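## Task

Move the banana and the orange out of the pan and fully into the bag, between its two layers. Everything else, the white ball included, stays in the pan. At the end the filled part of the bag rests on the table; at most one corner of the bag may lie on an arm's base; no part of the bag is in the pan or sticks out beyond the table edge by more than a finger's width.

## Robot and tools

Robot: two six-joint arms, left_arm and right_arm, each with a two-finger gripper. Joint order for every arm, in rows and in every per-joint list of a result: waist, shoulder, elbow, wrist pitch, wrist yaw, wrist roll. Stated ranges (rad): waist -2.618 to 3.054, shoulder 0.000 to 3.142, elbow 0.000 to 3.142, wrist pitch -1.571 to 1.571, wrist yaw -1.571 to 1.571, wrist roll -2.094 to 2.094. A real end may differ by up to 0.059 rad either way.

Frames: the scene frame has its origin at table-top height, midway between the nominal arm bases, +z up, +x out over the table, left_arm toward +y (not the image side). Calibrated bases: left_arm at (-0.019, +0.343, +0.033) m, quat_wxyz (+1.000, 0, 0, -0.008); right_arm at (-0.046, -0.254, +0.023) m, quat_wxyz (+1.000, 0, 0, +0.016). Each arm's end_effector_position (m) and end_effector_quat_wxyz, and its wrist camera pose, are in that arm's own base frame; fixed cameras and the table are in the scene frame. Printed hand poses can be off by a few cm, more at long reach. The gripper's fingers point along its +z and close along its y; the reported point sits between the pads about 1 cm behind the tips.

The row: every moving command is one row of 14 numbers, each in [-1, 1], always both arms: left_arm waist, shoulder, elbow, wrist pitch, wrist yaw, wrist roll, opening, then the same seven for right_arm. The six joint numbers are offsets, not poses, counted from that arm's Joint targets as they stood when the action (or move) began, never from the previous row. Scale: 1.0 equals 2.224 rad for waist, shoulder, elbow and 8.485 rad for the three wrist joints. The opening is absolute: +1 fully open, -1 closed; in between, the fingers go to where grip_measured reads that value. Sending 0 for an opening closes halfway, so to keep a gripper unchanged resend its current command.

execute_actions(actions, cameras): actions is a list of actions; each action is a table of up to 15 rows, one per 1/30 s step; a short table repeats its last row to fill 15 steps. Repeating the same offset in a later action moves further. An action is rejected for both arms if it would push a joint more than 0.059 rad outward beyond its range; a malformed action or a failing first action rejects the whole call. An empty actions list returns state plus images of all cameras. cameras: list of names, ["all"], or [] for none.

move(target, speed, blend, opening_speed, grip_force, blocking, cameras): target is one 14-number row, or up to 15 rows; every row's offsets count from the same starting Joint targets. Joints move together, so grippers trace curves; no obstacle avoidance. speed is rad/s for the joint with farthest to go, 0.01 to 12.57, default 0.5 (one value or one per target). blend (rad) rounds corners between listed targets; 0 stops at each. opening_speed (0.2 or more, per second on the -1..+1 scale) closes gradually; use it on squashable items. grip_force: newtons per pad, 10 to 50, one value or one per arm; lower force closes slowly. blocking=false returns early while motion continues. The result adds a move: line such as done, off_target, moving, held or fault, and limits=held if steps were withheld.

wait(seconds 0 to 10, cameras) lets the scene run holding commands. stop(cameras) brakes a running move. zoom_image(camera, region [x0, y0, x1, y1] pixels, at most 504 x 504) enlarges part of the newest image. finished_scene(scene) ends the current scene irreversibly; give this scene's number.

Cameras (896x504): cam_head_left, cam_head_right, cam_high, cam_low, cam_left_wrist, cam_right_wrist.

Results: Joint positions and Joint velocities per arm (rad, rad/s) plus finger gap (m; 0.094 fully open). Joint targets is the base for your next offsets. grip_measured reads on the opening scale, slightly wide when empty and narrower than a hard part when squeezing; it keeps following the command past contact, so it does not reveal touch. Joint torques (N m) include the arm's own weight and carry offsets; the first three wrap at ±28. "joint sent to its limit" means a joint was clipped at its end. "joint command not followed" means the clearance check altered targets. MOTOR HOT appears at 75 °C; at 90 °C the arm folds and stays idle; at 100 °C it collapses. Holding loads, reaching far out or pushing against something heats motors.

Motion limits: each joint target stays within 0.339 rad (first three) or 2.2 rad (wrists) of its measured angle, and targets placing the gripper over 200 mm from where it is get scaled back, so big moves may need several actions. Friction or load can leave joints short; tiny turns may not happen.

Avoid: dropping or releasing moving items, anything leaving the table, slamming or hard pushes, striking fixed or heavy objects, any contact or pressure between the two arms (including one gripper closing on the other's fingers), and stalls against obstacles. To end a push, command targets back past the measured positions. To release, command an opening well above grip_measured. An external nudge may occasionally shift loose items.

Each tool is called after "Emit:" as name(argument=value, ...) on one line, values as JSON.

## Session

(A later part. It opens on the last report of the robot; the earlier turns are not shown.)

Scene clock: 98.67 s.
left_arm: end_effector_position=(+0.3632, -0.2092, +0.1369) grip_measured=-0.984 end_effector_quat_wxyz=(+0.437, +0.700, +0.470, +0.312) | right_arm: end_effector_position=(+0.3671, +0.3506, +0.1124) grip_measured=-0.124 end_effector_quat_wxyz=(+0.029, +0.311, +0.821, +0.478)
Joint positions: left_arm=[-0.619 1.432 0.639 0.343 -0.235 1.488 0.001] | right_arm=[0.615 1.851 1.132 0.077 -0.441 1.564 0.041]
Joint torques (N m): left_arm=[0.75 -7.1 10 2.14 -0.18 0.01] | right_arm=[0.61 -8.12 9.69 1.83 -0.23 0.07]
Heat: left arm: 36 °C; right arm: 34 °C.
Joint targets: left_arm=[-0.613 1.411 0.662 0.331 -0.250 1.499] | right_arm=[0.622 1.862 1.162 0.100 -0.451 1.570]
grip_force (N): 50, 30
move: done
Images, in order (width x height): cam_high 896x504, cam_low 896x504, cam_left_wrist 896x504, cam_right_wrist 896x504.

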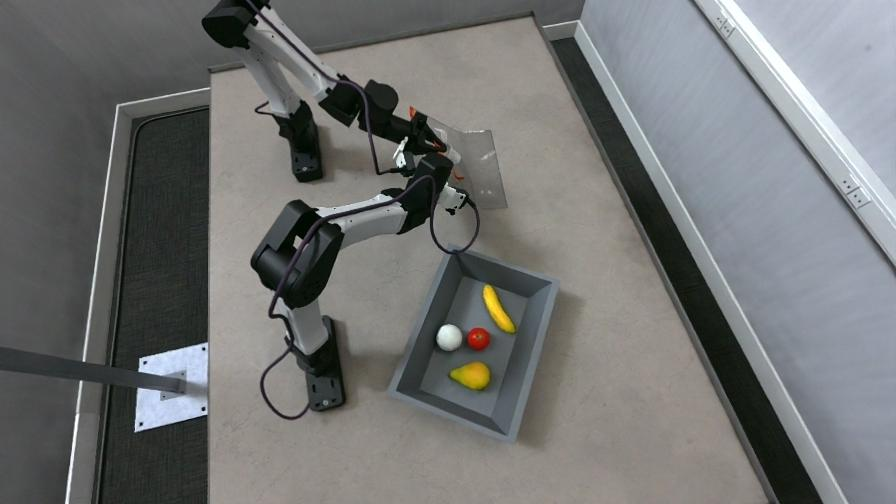

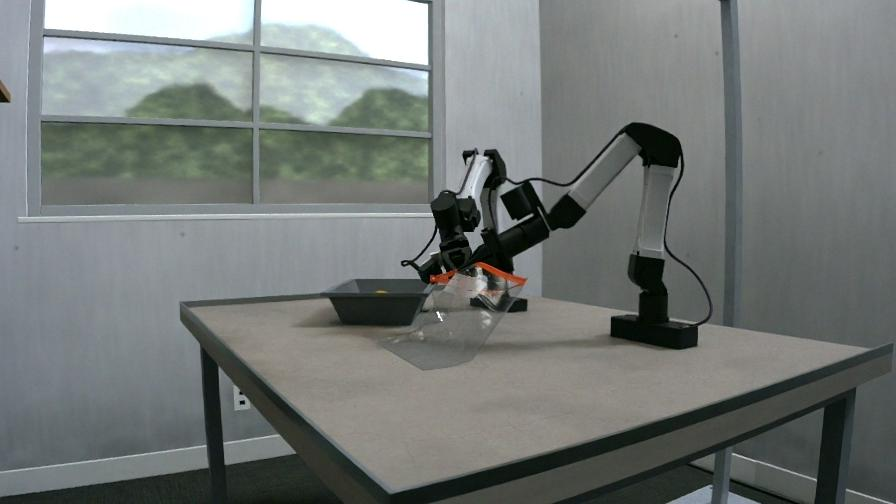

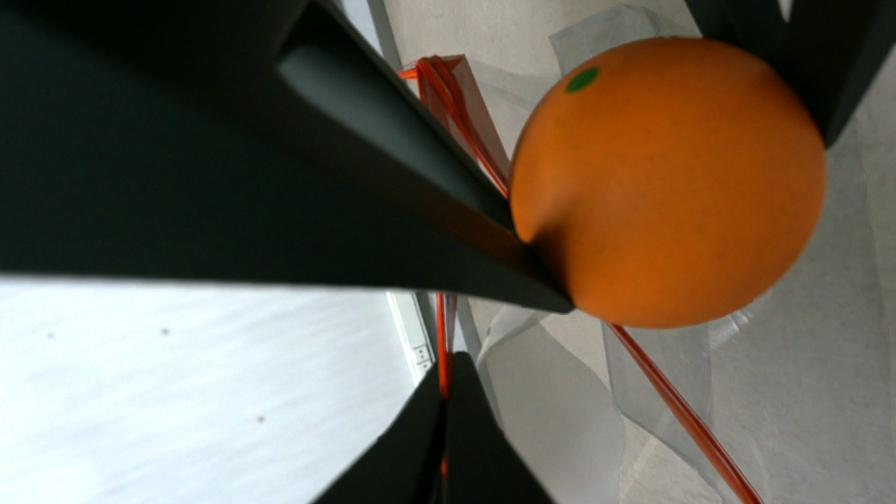

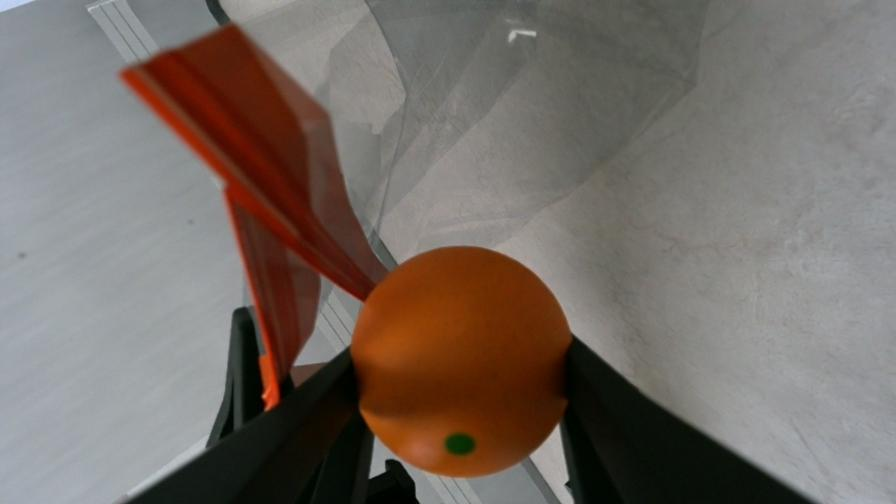

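Emit:
move(target=[[0,0,0,0,0,0,-1,-0.0231,-0.1035,-0.0150,-0.0232,0,0,-0.13],[0,-0.0143,0.0185,-0.0086,0,0,-1,-0.0231,-0.1035,-0.0150,-0.0232,0,0,-0.13]], speed=0.3, cameras=["cam_low","cam_left_wrist","cam_right_wrist"])

Scene clock: 102.03 s.
left_arm: end_effector_position=(+0.3644, -0.2100, +0.1546) grip_measured=-0.984 end_effector_quat_wxyz=(+0.440, +0.698, +0.469, +0.314) | right_arm: end_effector_position=(+0.3557, +0.3200, +0.1664) grip_measured=-0.124 end_effector_quat_wxyz=(+0.040, +0.326, +0.813, +0.480)
Joint positions: left_arm=[-0.619 1.396 0.683 0.272 -0.235 1.488 0.001] | right_arm=[0.577 1.665 1.132 -0.101 -0.442 1.564 0.041]
Joint torques (N m): left_arm=[0.69 -6.68 10 2.14 -0.16 0.01] | right_arm=[-0.54 -10.74 6.9 1.7 -0.23 0.07]
Heat: left arm: 36 °C; right arm: 35 °C.
Joint targets: left_arm=[-0.613 1.379 0.703 0.258 -0.250 1.499] | right_arm=[0.571 1.632 1.129 -0.097 -0.451 1.570]
grip_force (N): 50, 30
move: done
Images, in order (width x height): cam_low 896x504, cam_left_wrist 896x504, cam_right_wrist 896x504.

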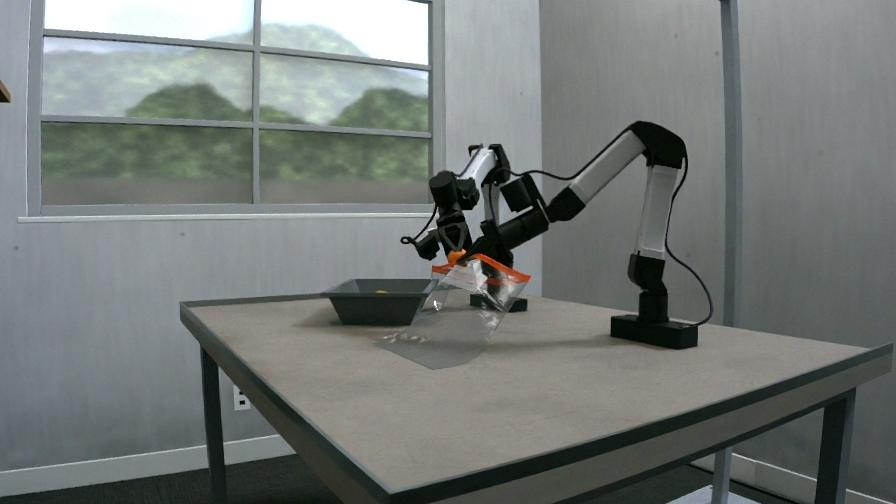

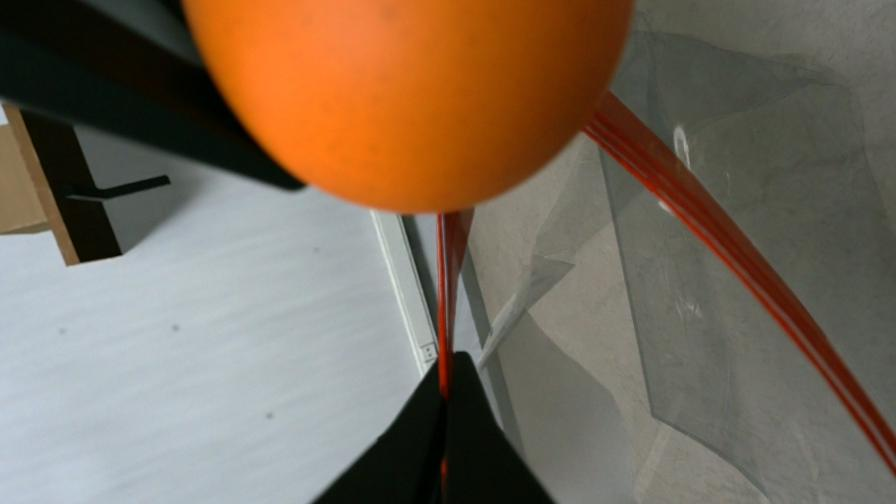

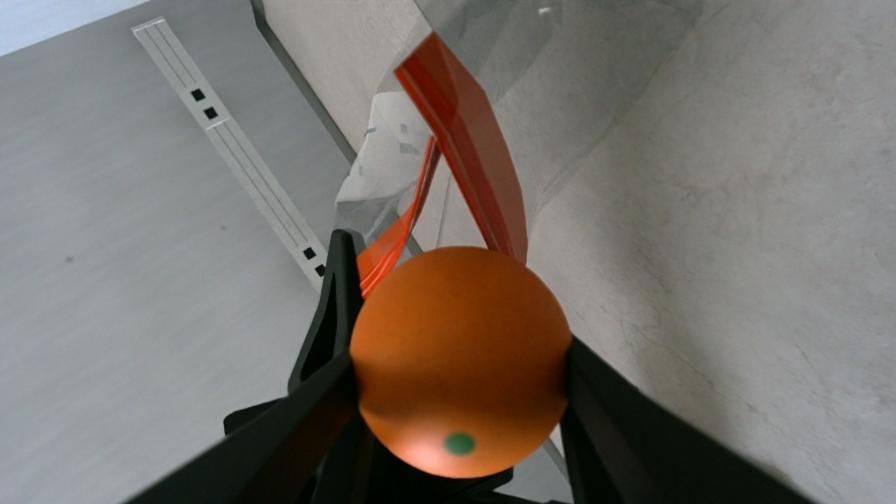

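Emit:
move(target=[0,0,0,0,0,0,-1,0.0114,0.0834,0.0545,0.0076,0,0,-0.13], speed=0.15, cameras=["cam_low","cam_left_wrist","cam_right_wrist"])

Scene clock: 104.87 s.
left_arm: end_effector_position=(+0.3644, -0.2094, +0.1543) grip_measured=-0.984 end_effector_quat_wxyz=(+0.439, +0.698, +0.470, +0.314) | right_arm: end_effector_position=(+0.3775, +0.3412, +0.1448) grip_measured=-0.124 end_effector_quat_wxyz=(+0.034, +0.323, +0.817, +0.476)
Joint positions: left_arm=[-0.619 1.396 0.683 0.27 -0.238 1.488 0.001] | right_arm=[0.588 1.806 1.218 -0.058 -0.442 1.564 0.041]
Joint torques (N m): left_arm=[0.66 -6.69 9.99 2.14 -0.15 0] | right_arm=[0.88 -8.02 10.1 1.86 -0.23 0.06]
Heat: left arm: 36 °C; right arm: 36 °C.
Joint targets: left_arm=[-0.613 1.379 0.703 0.258 -0.250 1.499] | right_arm=[0.596 1.818 1.250 -0.033 -0.451 1.570]
grip_force (N): 50, 30
move: done
Images, in order (width x height): cam_low 896x504, cam_left_wrist 896x504, cam_right_wrist 896x504.

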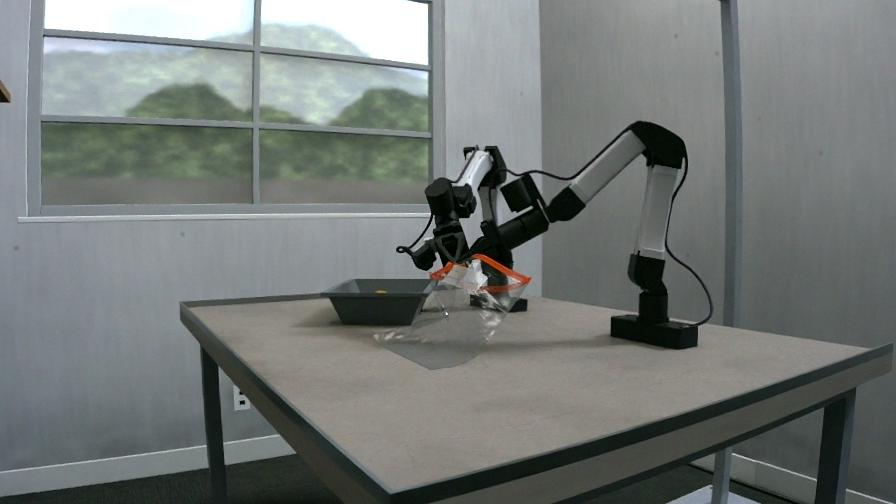

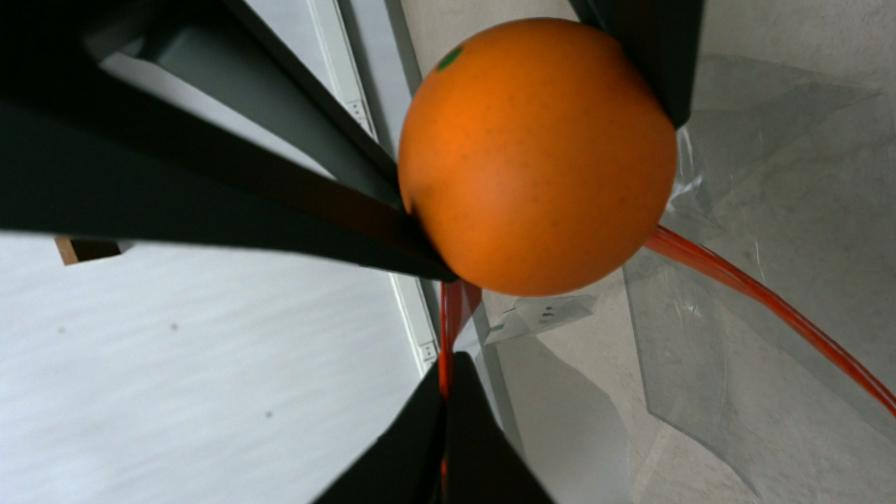

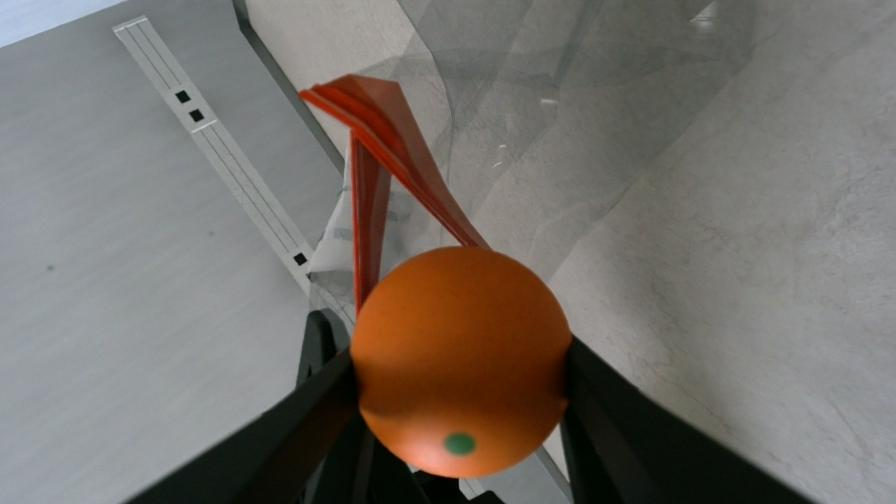

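Emit:
move(target=[[0,0,0,0,0,0,-1,0.0084,-0.0614,-0.0357,-0.0066,0,0,-0.13],[0,0,0,0,0,0,-1,0.0084,-0.0614,-0.0357,-0.0066,0,-0.132,-0.13]], speed=0.3, cameras=["cam_high","cam_low","cam_left_wrist","cam_right_wrist"])

Scene clock: 112.27 s.
left_arm: end_effector_position=(+0.3610, -0.2069, +0.1457) grip_measured=-0.984 end_effector_quat_wxyz=(+0.421, +0.712, +0.468, +0.312) | right_arm: end_effector_position=(+0.3582, +0.3403, +0.1674) grip_measured=-0.124 end_effector_quat_wxyz=(+0.287, -0.162, +0.856, +0.398)
Joint positions: left_arm=[-0.619 1.396 0.683 0.231 -0.238 1.504 0.001] | right_arm=[0.609 1.716 1.176 -0.071 -0.442 0.468 0.041]
Joint torques (N m): left_arm=[0.72 -6.69 9.92 2.55 -0.14 -0.14] | right_arm=[0.61 -11.36 6.74 1.54 -0.23 -0.17]
Heat: left arm: 37 °C; right arm: 38 °C.
Joint targets: left_arm=[-0.613 1.379 0.703 0.258 -0.250 1.499] | right_arm=[0.615 1.681 1.170 -0.089 -0.451 0.450]
grip_force (N): 50, 30
move: done
Images, in order (width x height): cam_high 896x504, cam_low 896x504, cam_left_wrist 896x504, cam_right_wrist 896x504.

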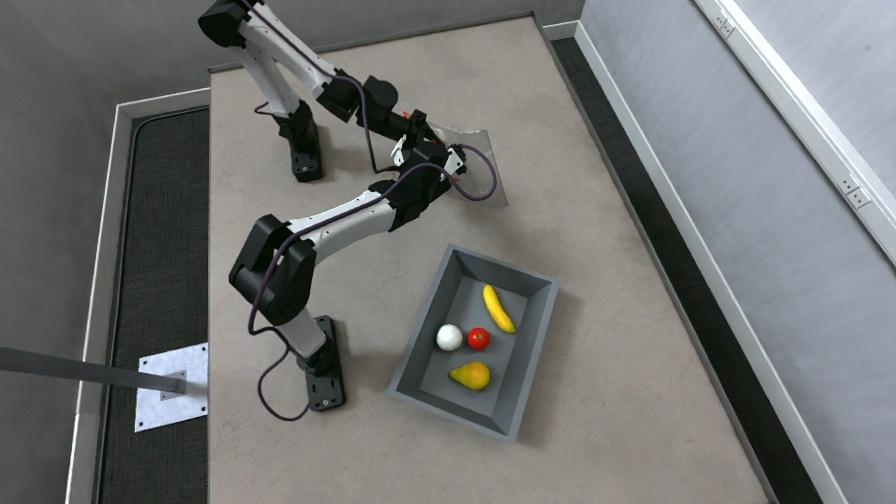

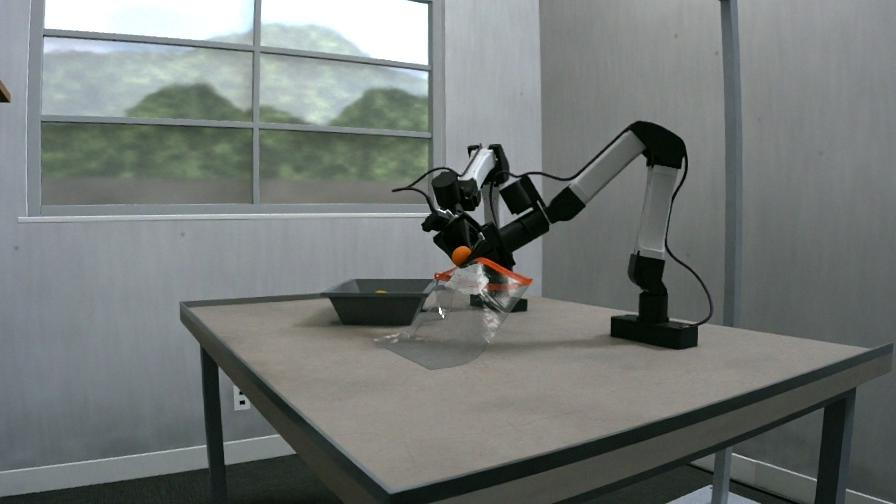

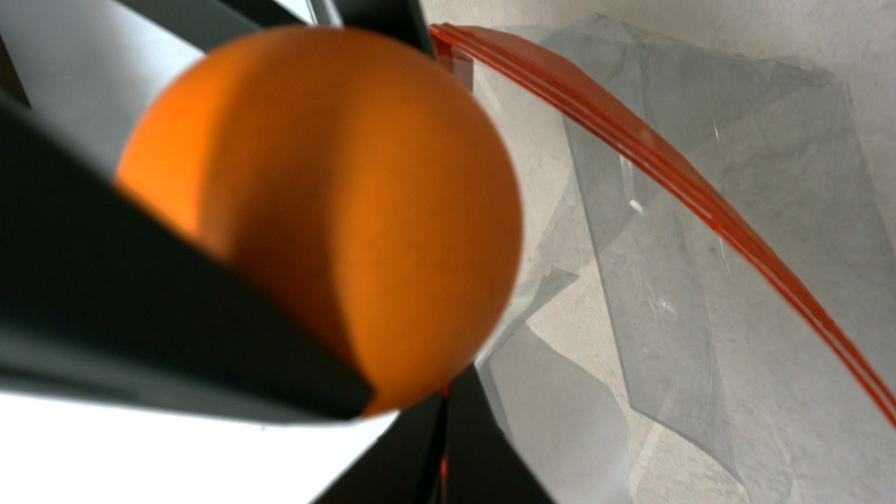

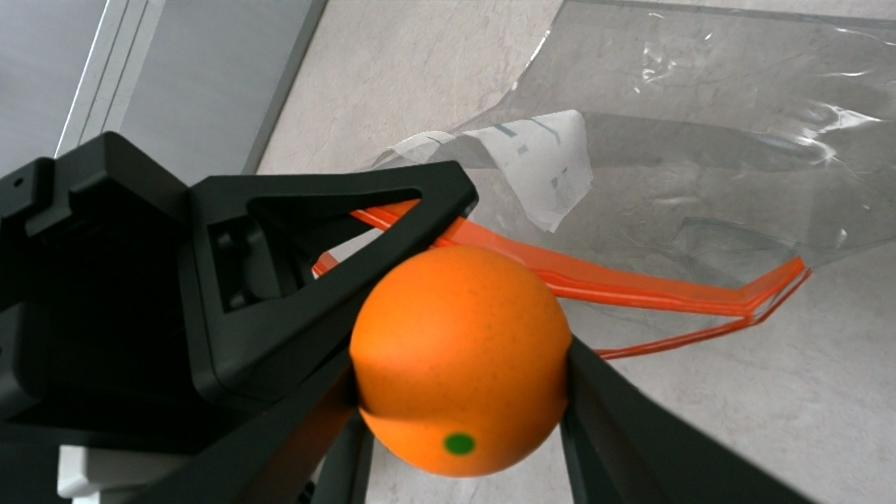

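Emit:
move(target=[0,0,0,0,0,0,-1,-0.045,-0.035,0,0,0,0,-0.13], speed=0.2, cameras=["cam_left_wrist","cam_right_wrist"])

Scene clock: 115.17 s.
left_arm: end_effector_position=(+0.3626, -0.2081, +0.1497) grip_measured=-0.984 end_effector_quat_wxyz=(+0.428, +0.707, +0.466, +0.315) | right_arm: end_effector_position=(+0.3801, +0.3026, +0.1988) grip_measured=-0.124 end_effector_quat_wxyz=(+0.328, -0.132, +0.849, +0.392)
Joint positions: left_arm=[-0.619 1.396 0.683 0.249 -0.238 1.504 0.001] | right_arm=[0.518 1.639 1.176 -0.094 -0.443 0.459 0.041]
Joint torques (N m): left_arm=[0.73 -6.65 9.92 2.37 -0.15 -0.14] | right_arm=[-0.42 -10.89 6.95 1.84 -0.21 -0.09]
Heat: left arm: 37 °C; right arm: 39 °C.
Joint targets: left_arm=[-0.613 1.379 0.703 0.258 -0.250 1.499] | right_arm=[0.515 1.603 1.170 -0.089 -0.451 0.450]
grip_force (N): 50, 30
move: done
Images, in order (width x height): cam_left_wrist 896x504, cam_right_wrist 896x504.

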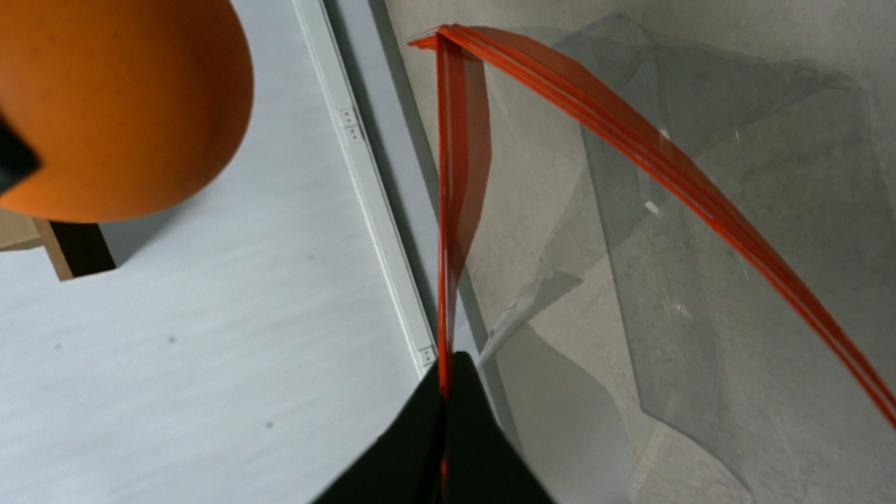

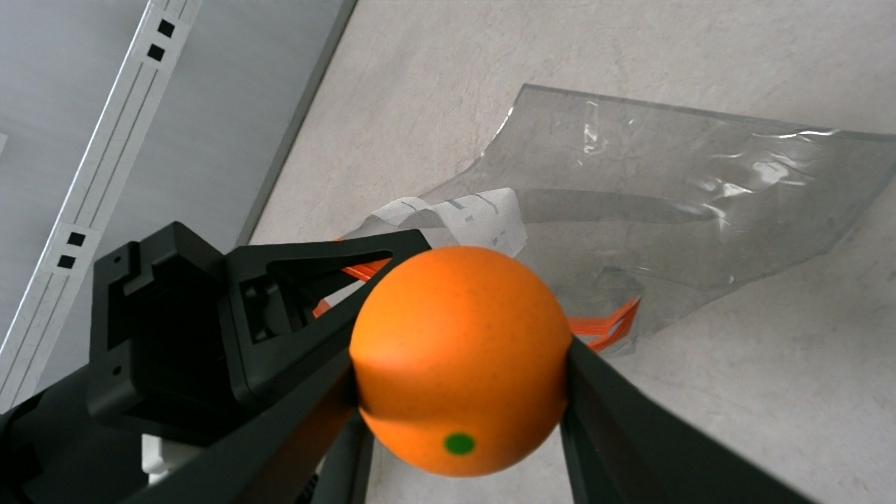

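Emit:
move(target=[[0,0,0,0,0,0,-1,0.0157,-0.1362,-0.0629,-0.0249,0.0532,-0.053,-0.13],[0.1322,0.0217,0.0044,0.0043,0.0884,0,-1,0.0157,-0.1362,-0.0629,-0.0249,0.0532,-0.053,-0.13]], speed=[0.5,0.25], cameras=["cam_high","cam_low","cam_left_wrist","cam_right_wrist"])

Emit:
zoom_image(camera="cam_high", region=[360, 80, 540, 260])

Emit:
zoom_image(camera="cam_low", region=[360, 200, 580, 380])

Scene clock: 122.17 s.
left_arm: end_effector_position=(+0.3613, -0.2069, +0.1590) grip_measured=-0.984 end_effector_quat_wxyz=(+0.544, +0.728, +0.399, +0.121) | right_arm: end_effector_position=(+0.3529, +0.2145, +0.2186) grip_measured=-0.124 end_effector_quat_wxyz=(+0.450, -0.235, +0.851, +0.131)
Joint positions: left_arm=[-0.325 1.415 0.689 0.286 0.482 1.504 0.001] | right_arm=[0.542 1.324 1.036 -0.306 -0.009 0.008 0.041]
Joint torques (N m): left_arm=[0.75 -4.45 10.25 2.27 0.29 -0.13] | right_arm=[0.75 -7.27 7.06 1.82 0.07 -0.04]
Heat: left arm: 38 °C; right arm: 39 °C.
Joint targets: left_arm=[-0.319 1.428 0.713 0.295 0.500 1.499] | right_arm=[0.550 1.300 1.031 -0.300 0.001 0.000]
grip_force (N): 50, 30
move: done
Images, in order (width x height): cam_high 896x504, cam_low 896x504, cam_left_wrist 896x504, cam_right_wrist 896x504.

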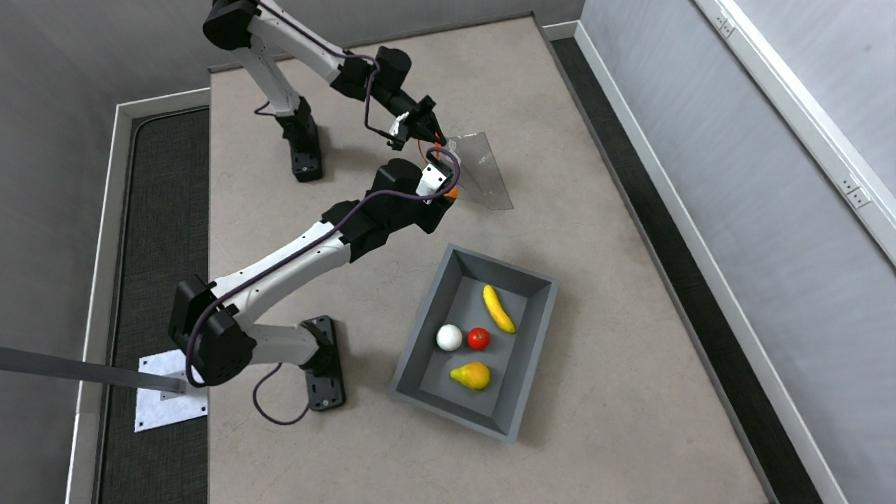

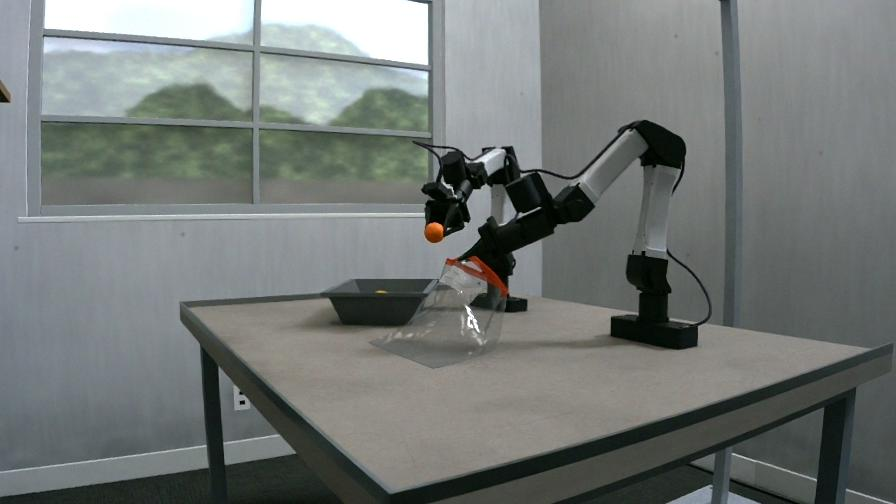

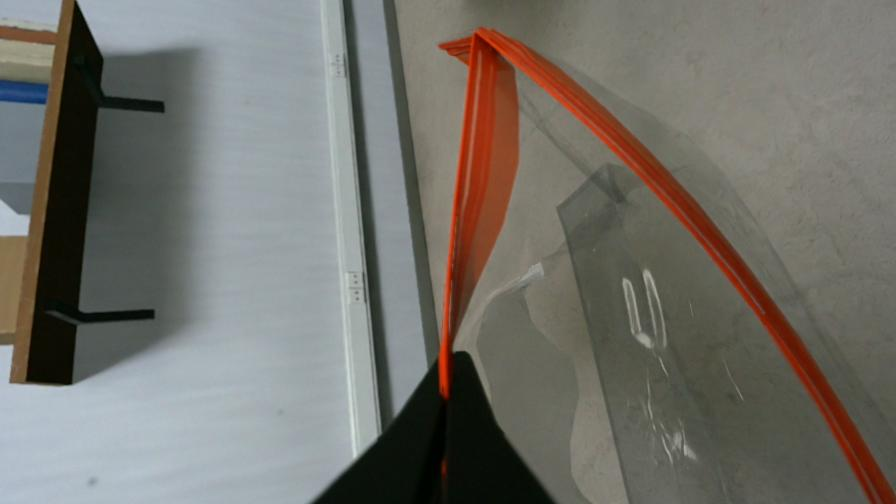

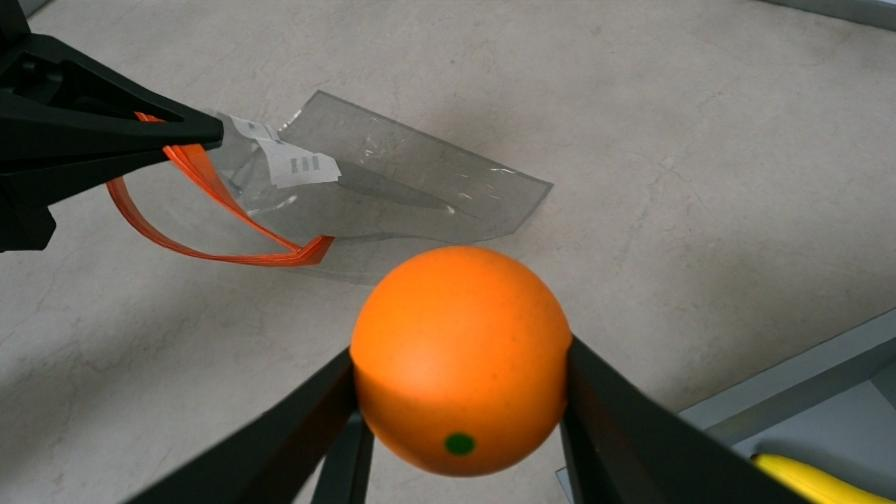

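Scaled by 2.800 from the camera's 896x504 image, which has a finer 1280x720 frame.

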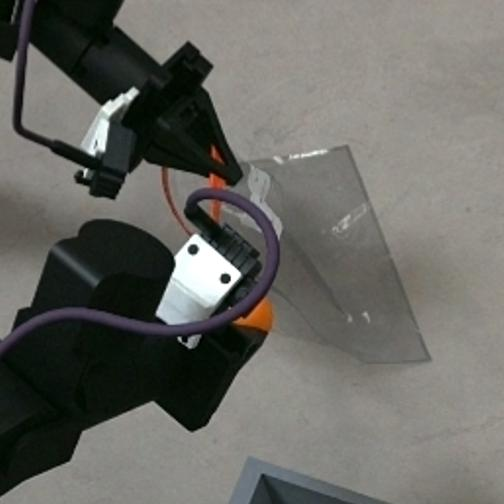

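Scaled by 2.291 from the camera's 896x504 image, which has a finer 1280x720 frame.

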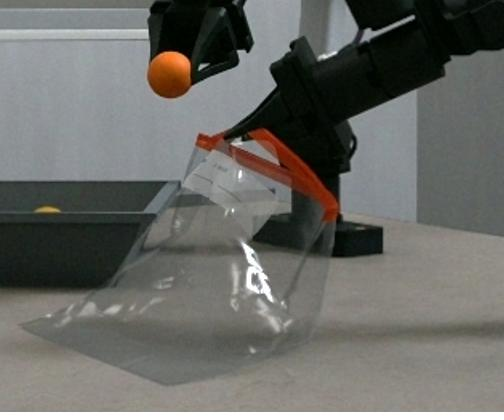

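Emit:
move(target=[0,0,0,0,0,0,-1,0.0967,0.2638,0.3593,-0.0758,0,0.0413,-0.13], speed=0.4, cameras=["cam_high","cam_left_wrist","cam_right_wrist"])

Scene clock: 126.90 s.
left_arm: end_effector_position=(+0.3612, -0.2070, +0.1590) grip_measured=-0.984 end_effector_quat_wxyz=(+0.544, +0.728, +0.399, +0.121) | right_arm: end_effector_position=(+0.3453, +0.3300, +0.1943) grip_measured=-0.124 end_effector_quat_wxyz=(+0.229, -0.200, +0.942, +0.145)
Joint positions: left_arm=[-0.325 1.415 0.689 0.286 0.483 1.504 0.001] | right_arm=[0.76 1.876 1.798 -0.944 -0.007 0.343 0.041]
Joint torques (N m): left_arm=[0.72 -4.46 10.24 2.27 0.32 -0.15] | right_arm=[0.46 -8.53 9.96 1.23 0.06 0.13]
Heat: left arm: 37 °C; right arm: 38 °C.
Joint targets: left_arm=[-0.319 1.428 0.713 0.295 0.500 1.499] | right_arm=[0.764 1.887 1.830 -0.943 0.000 0.351]
grip_force (N): 50, 30
move: done
Images, in order (width x height): cam_high 896x504, cam_left_wrist 896x504, cam_right_wrist 896x504.

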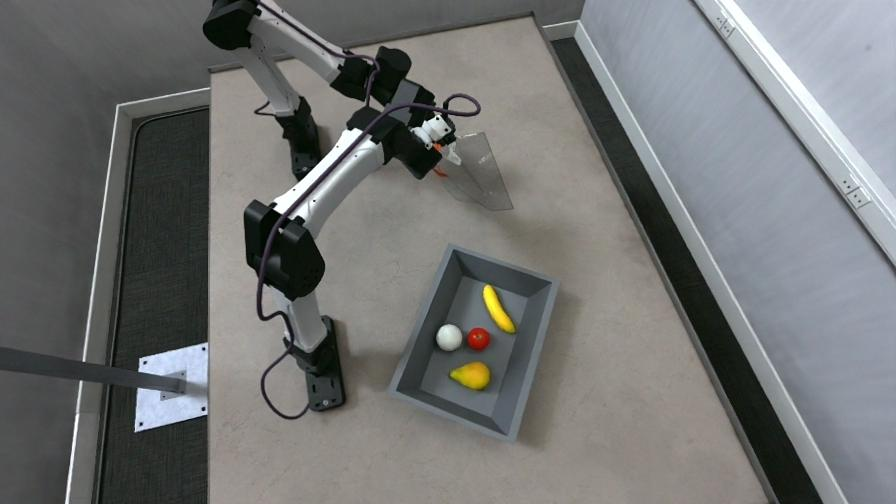

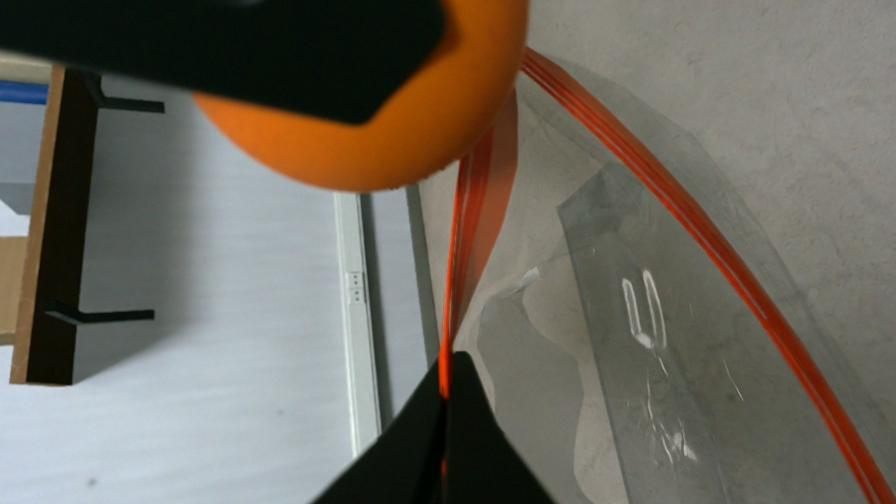

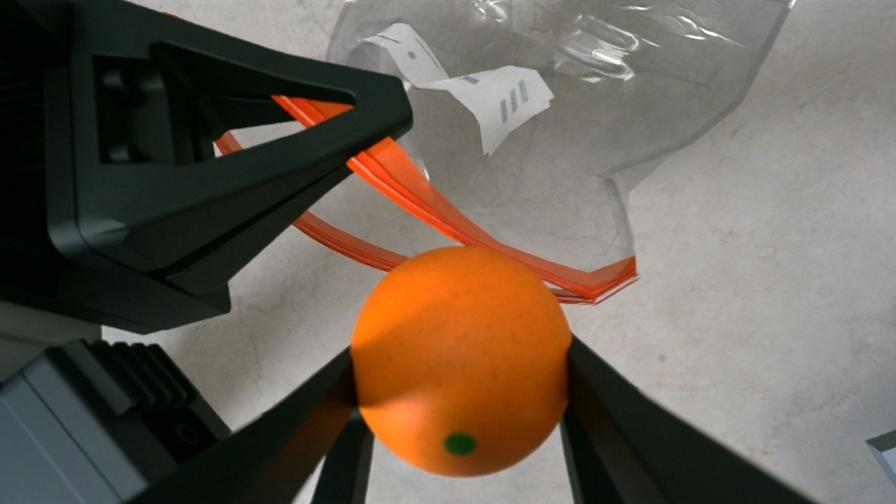

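Emit:
move(target=[0,0,0,0,0,0,-1,0.0382,-0.1679,-0.3411,0.0925,0.0177,0,-0.13], speed=0.4, cameras=["cam_high","cam_left_wrist","cam_right_wrist"])

Scene clock: 131.73 s.
left_arm: end_effector_position=(+0.3612, -0.2070, +0.1590) grip_measured=-0.984 end_effector_quat_wxyz=(+0.544, +0.728, +0.399, +0.121) | right_arm: end_effector_position=(+0.3209, +0.3233, +0.1675) grip_measured=-0.124 end_effector_quat_wxyz=(+0.400, -0.191, +0.875, +0.194)
Joint positions: left_arm=[-0.325 1.415 0.689 0.286 0.483 1.504 0.001] | right_arm=[0.842 1.551 1.074 -0.181 0.14 0.344 0.041]
Joint torques (N m): left_arm=[0.76 -4.44 10.21 2.28 0.32 -0.14] | right_arm=[0.69 -10.28 7.08 1.91 0.15 0.11]
Heat: left arm: 37 °C; right arm: 39 °C.
Joint targets: left_arm=[-0.319 1.428 0.713 0.294 0.500 1.499] | right_arm=[0.849 1.514 1.071 -0.158 0.151 0.351]
grip_force (N): 50, 30
move: off_target (right_arm); right_arm: the shoulder is farthest, 0.038 rad from its target
Images, in order (width x height): cam_high 896x504, cam_left_wrist 896x504, cam_right_wrist 896x504.

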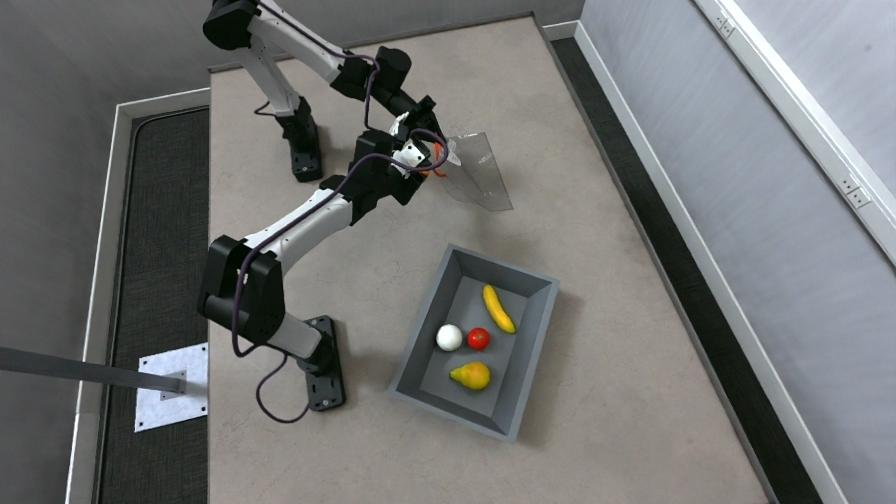

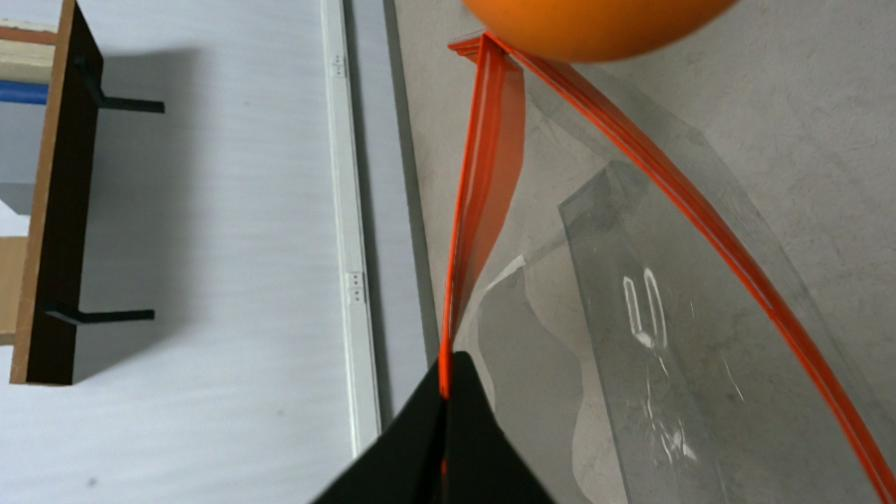

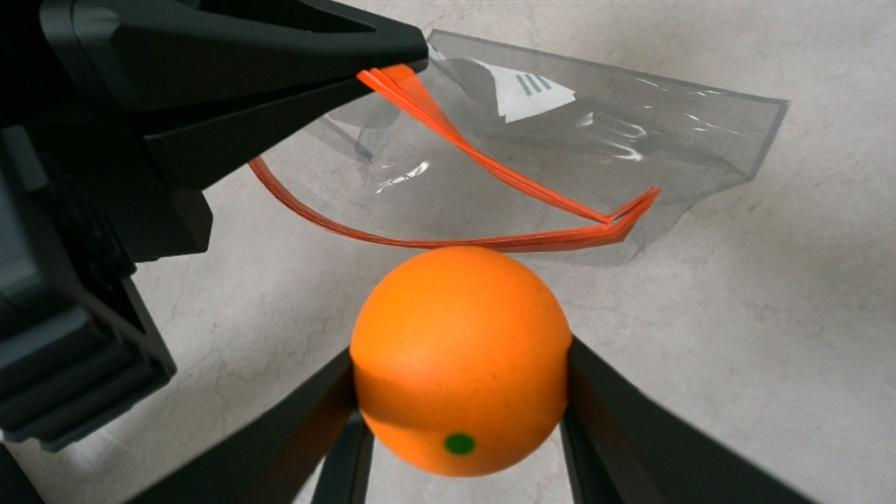

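Emit:
move(target=[0,0,0,0,0,0,-1,-0.0553,0.0424,0.0367,0.0016,-0.0414,-0.0236,-0.13], speed=0.25, cameras=["cam_high","cam_left_wrist","cam_right_wrist"])

Scene clock: 135.17 s.
left_arm: end_effector_position=(+0.3612, -0.2070, +0.1590) grip_measured=-0.984 end_effector_quat_wxyz=(+0.544, +0.728, +0.399, +0.121) | right_arm: end_effector_position=(+0.3261, +0.3376, +0.1720) grip_measured=-0.124 end_effector_quat_wxyz=(+0.366, -0.292, +0.842, +0.269)
Joint positions: left_arm=[-0.325 1.415 0.689 0.286 0.483 1.504 0.001] | right_arm=[0.733 1.597 1.121 -0.167 -0.19 0.159 0.041]
Joint torques (N m): left_arm=[0.69 -4.46 10.24 2.26 0.32 -0.13] | right_arm=[-0.55 -6.42 10.32 1.94 -0.2 -0.08]
Heat: left arm: 38 °C; right arm: 39 °C.
Joint targets: left_arm=[-0.319 1.428 0.713 0.294 0.500 1.499] | right_arm=[0.726 1.608 1.153 -0.145 -0.201 0.151]
grip_force (N): 50, 30
move: done
Images, in order (width x height): cam_high 896x504, cam_left_wrist 896x504, cam_right_wrist 896x504.

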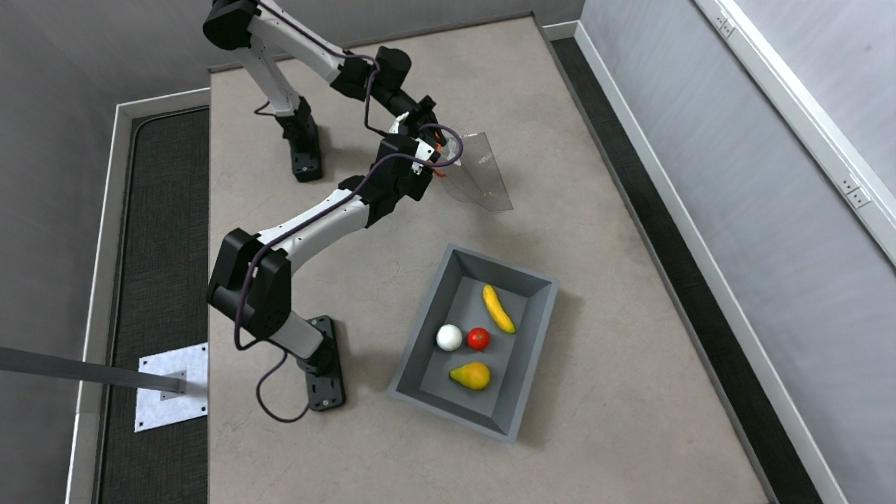

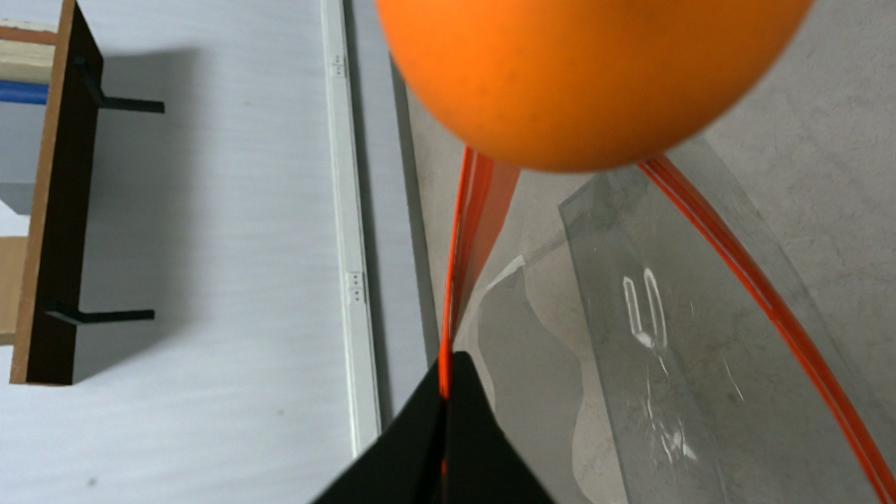

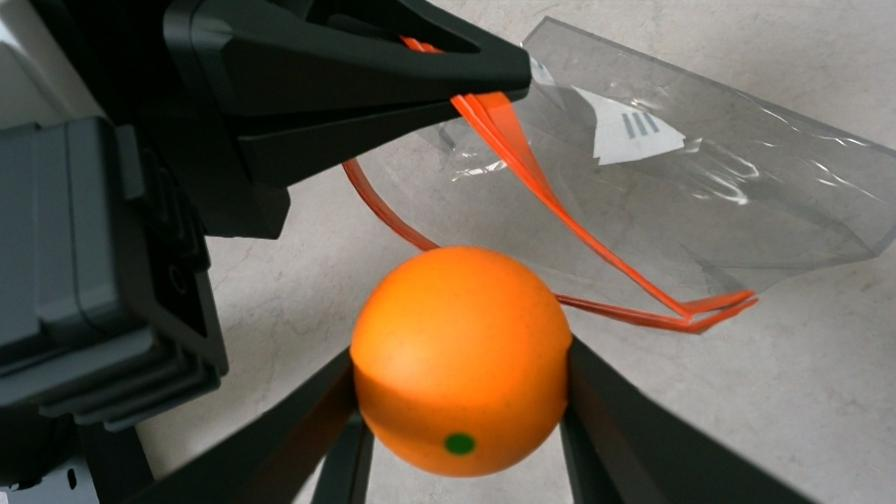

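Emit:
move(target=[0,0,0,0,0,0,-1,0.0042,0.0974,0.0758,0.0057,0,0,-0.13], speed=0.15, cameras=["cam_high","cam_left_wrist","cam_right_wrist"])

Scene clock: 137.87 s.
left_arm: end_effector_position=(+0.3615, -0.2070, +0.1596) grip_measured=-0.984 end_effector_quat_wxyz=(+0.545, +0.727, +0.398, +0.122) | right_arm: end_effector_position=(+0.3650, +0.3730, +0.1513) grip_measured=-0.124 end_effector_quat_wxyz=(+0.363, -0.293, +0.843, +0.269)
Joint positions: left_arm=[-0.325 1.415 0.689 0.289 0.483 1.504 0.001] | right_arm=[0.733 1.814 1.289 -0.123 -0.192 0.159 0.041]
Joint torques (N m): left_arm=[0.72 -4.49 10.21 2.21 0.32 -0.14] | right_arm=[0.51 -8.25 10.25 1.99 -0.16 -0.06]
Heat: left arm: 38 °C; right arm: 39 °C.
Joint targets: left_arm=[-0.319 1.428 0.713 0.294 0.500 1.499] | right_arm=[0.736 1.825 1.321 -0.096 -0.201 0.151]
grip_force (N): 50, 30
move: done
Images, in order (width x height): cam_high 896x504, cam_left_wrist 896x504, cam_right_wrist 896x504.

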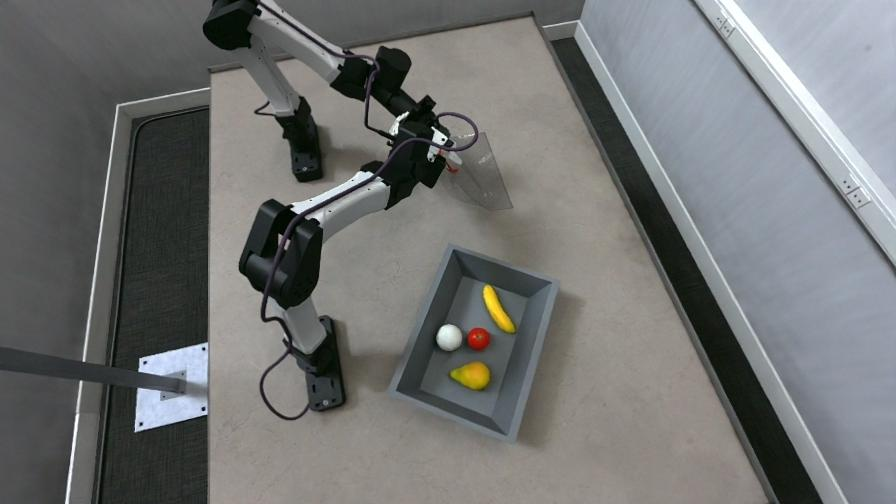

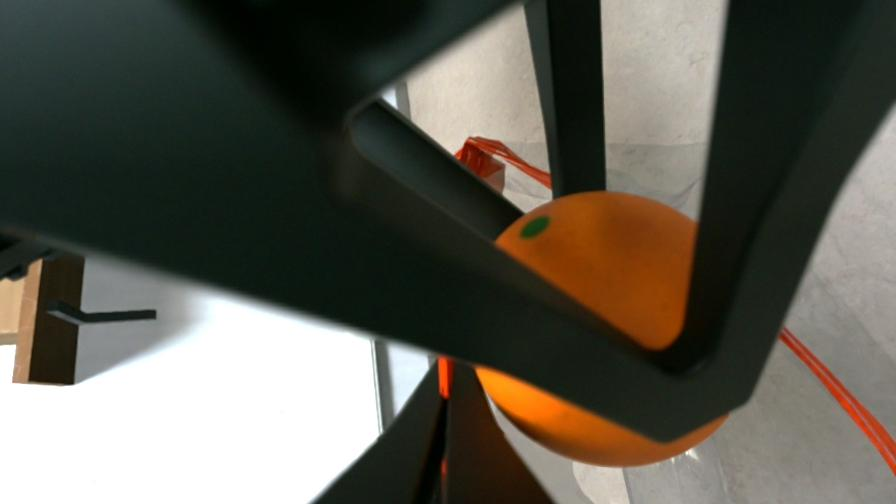

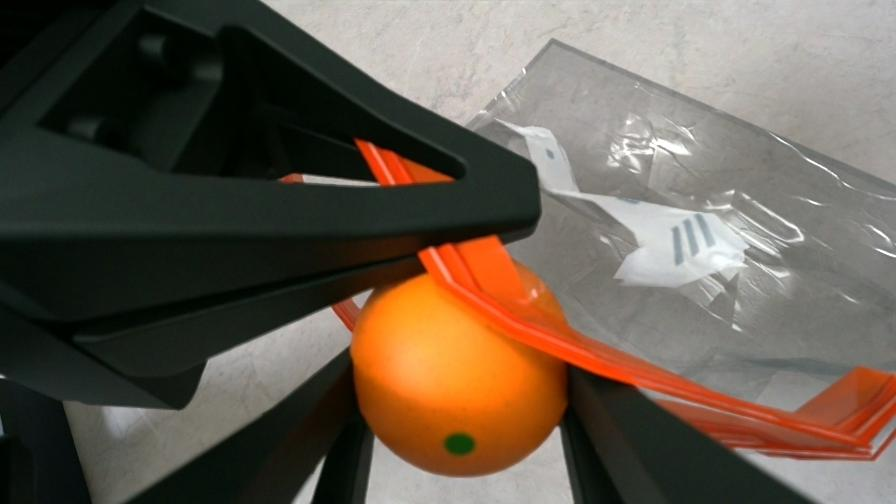

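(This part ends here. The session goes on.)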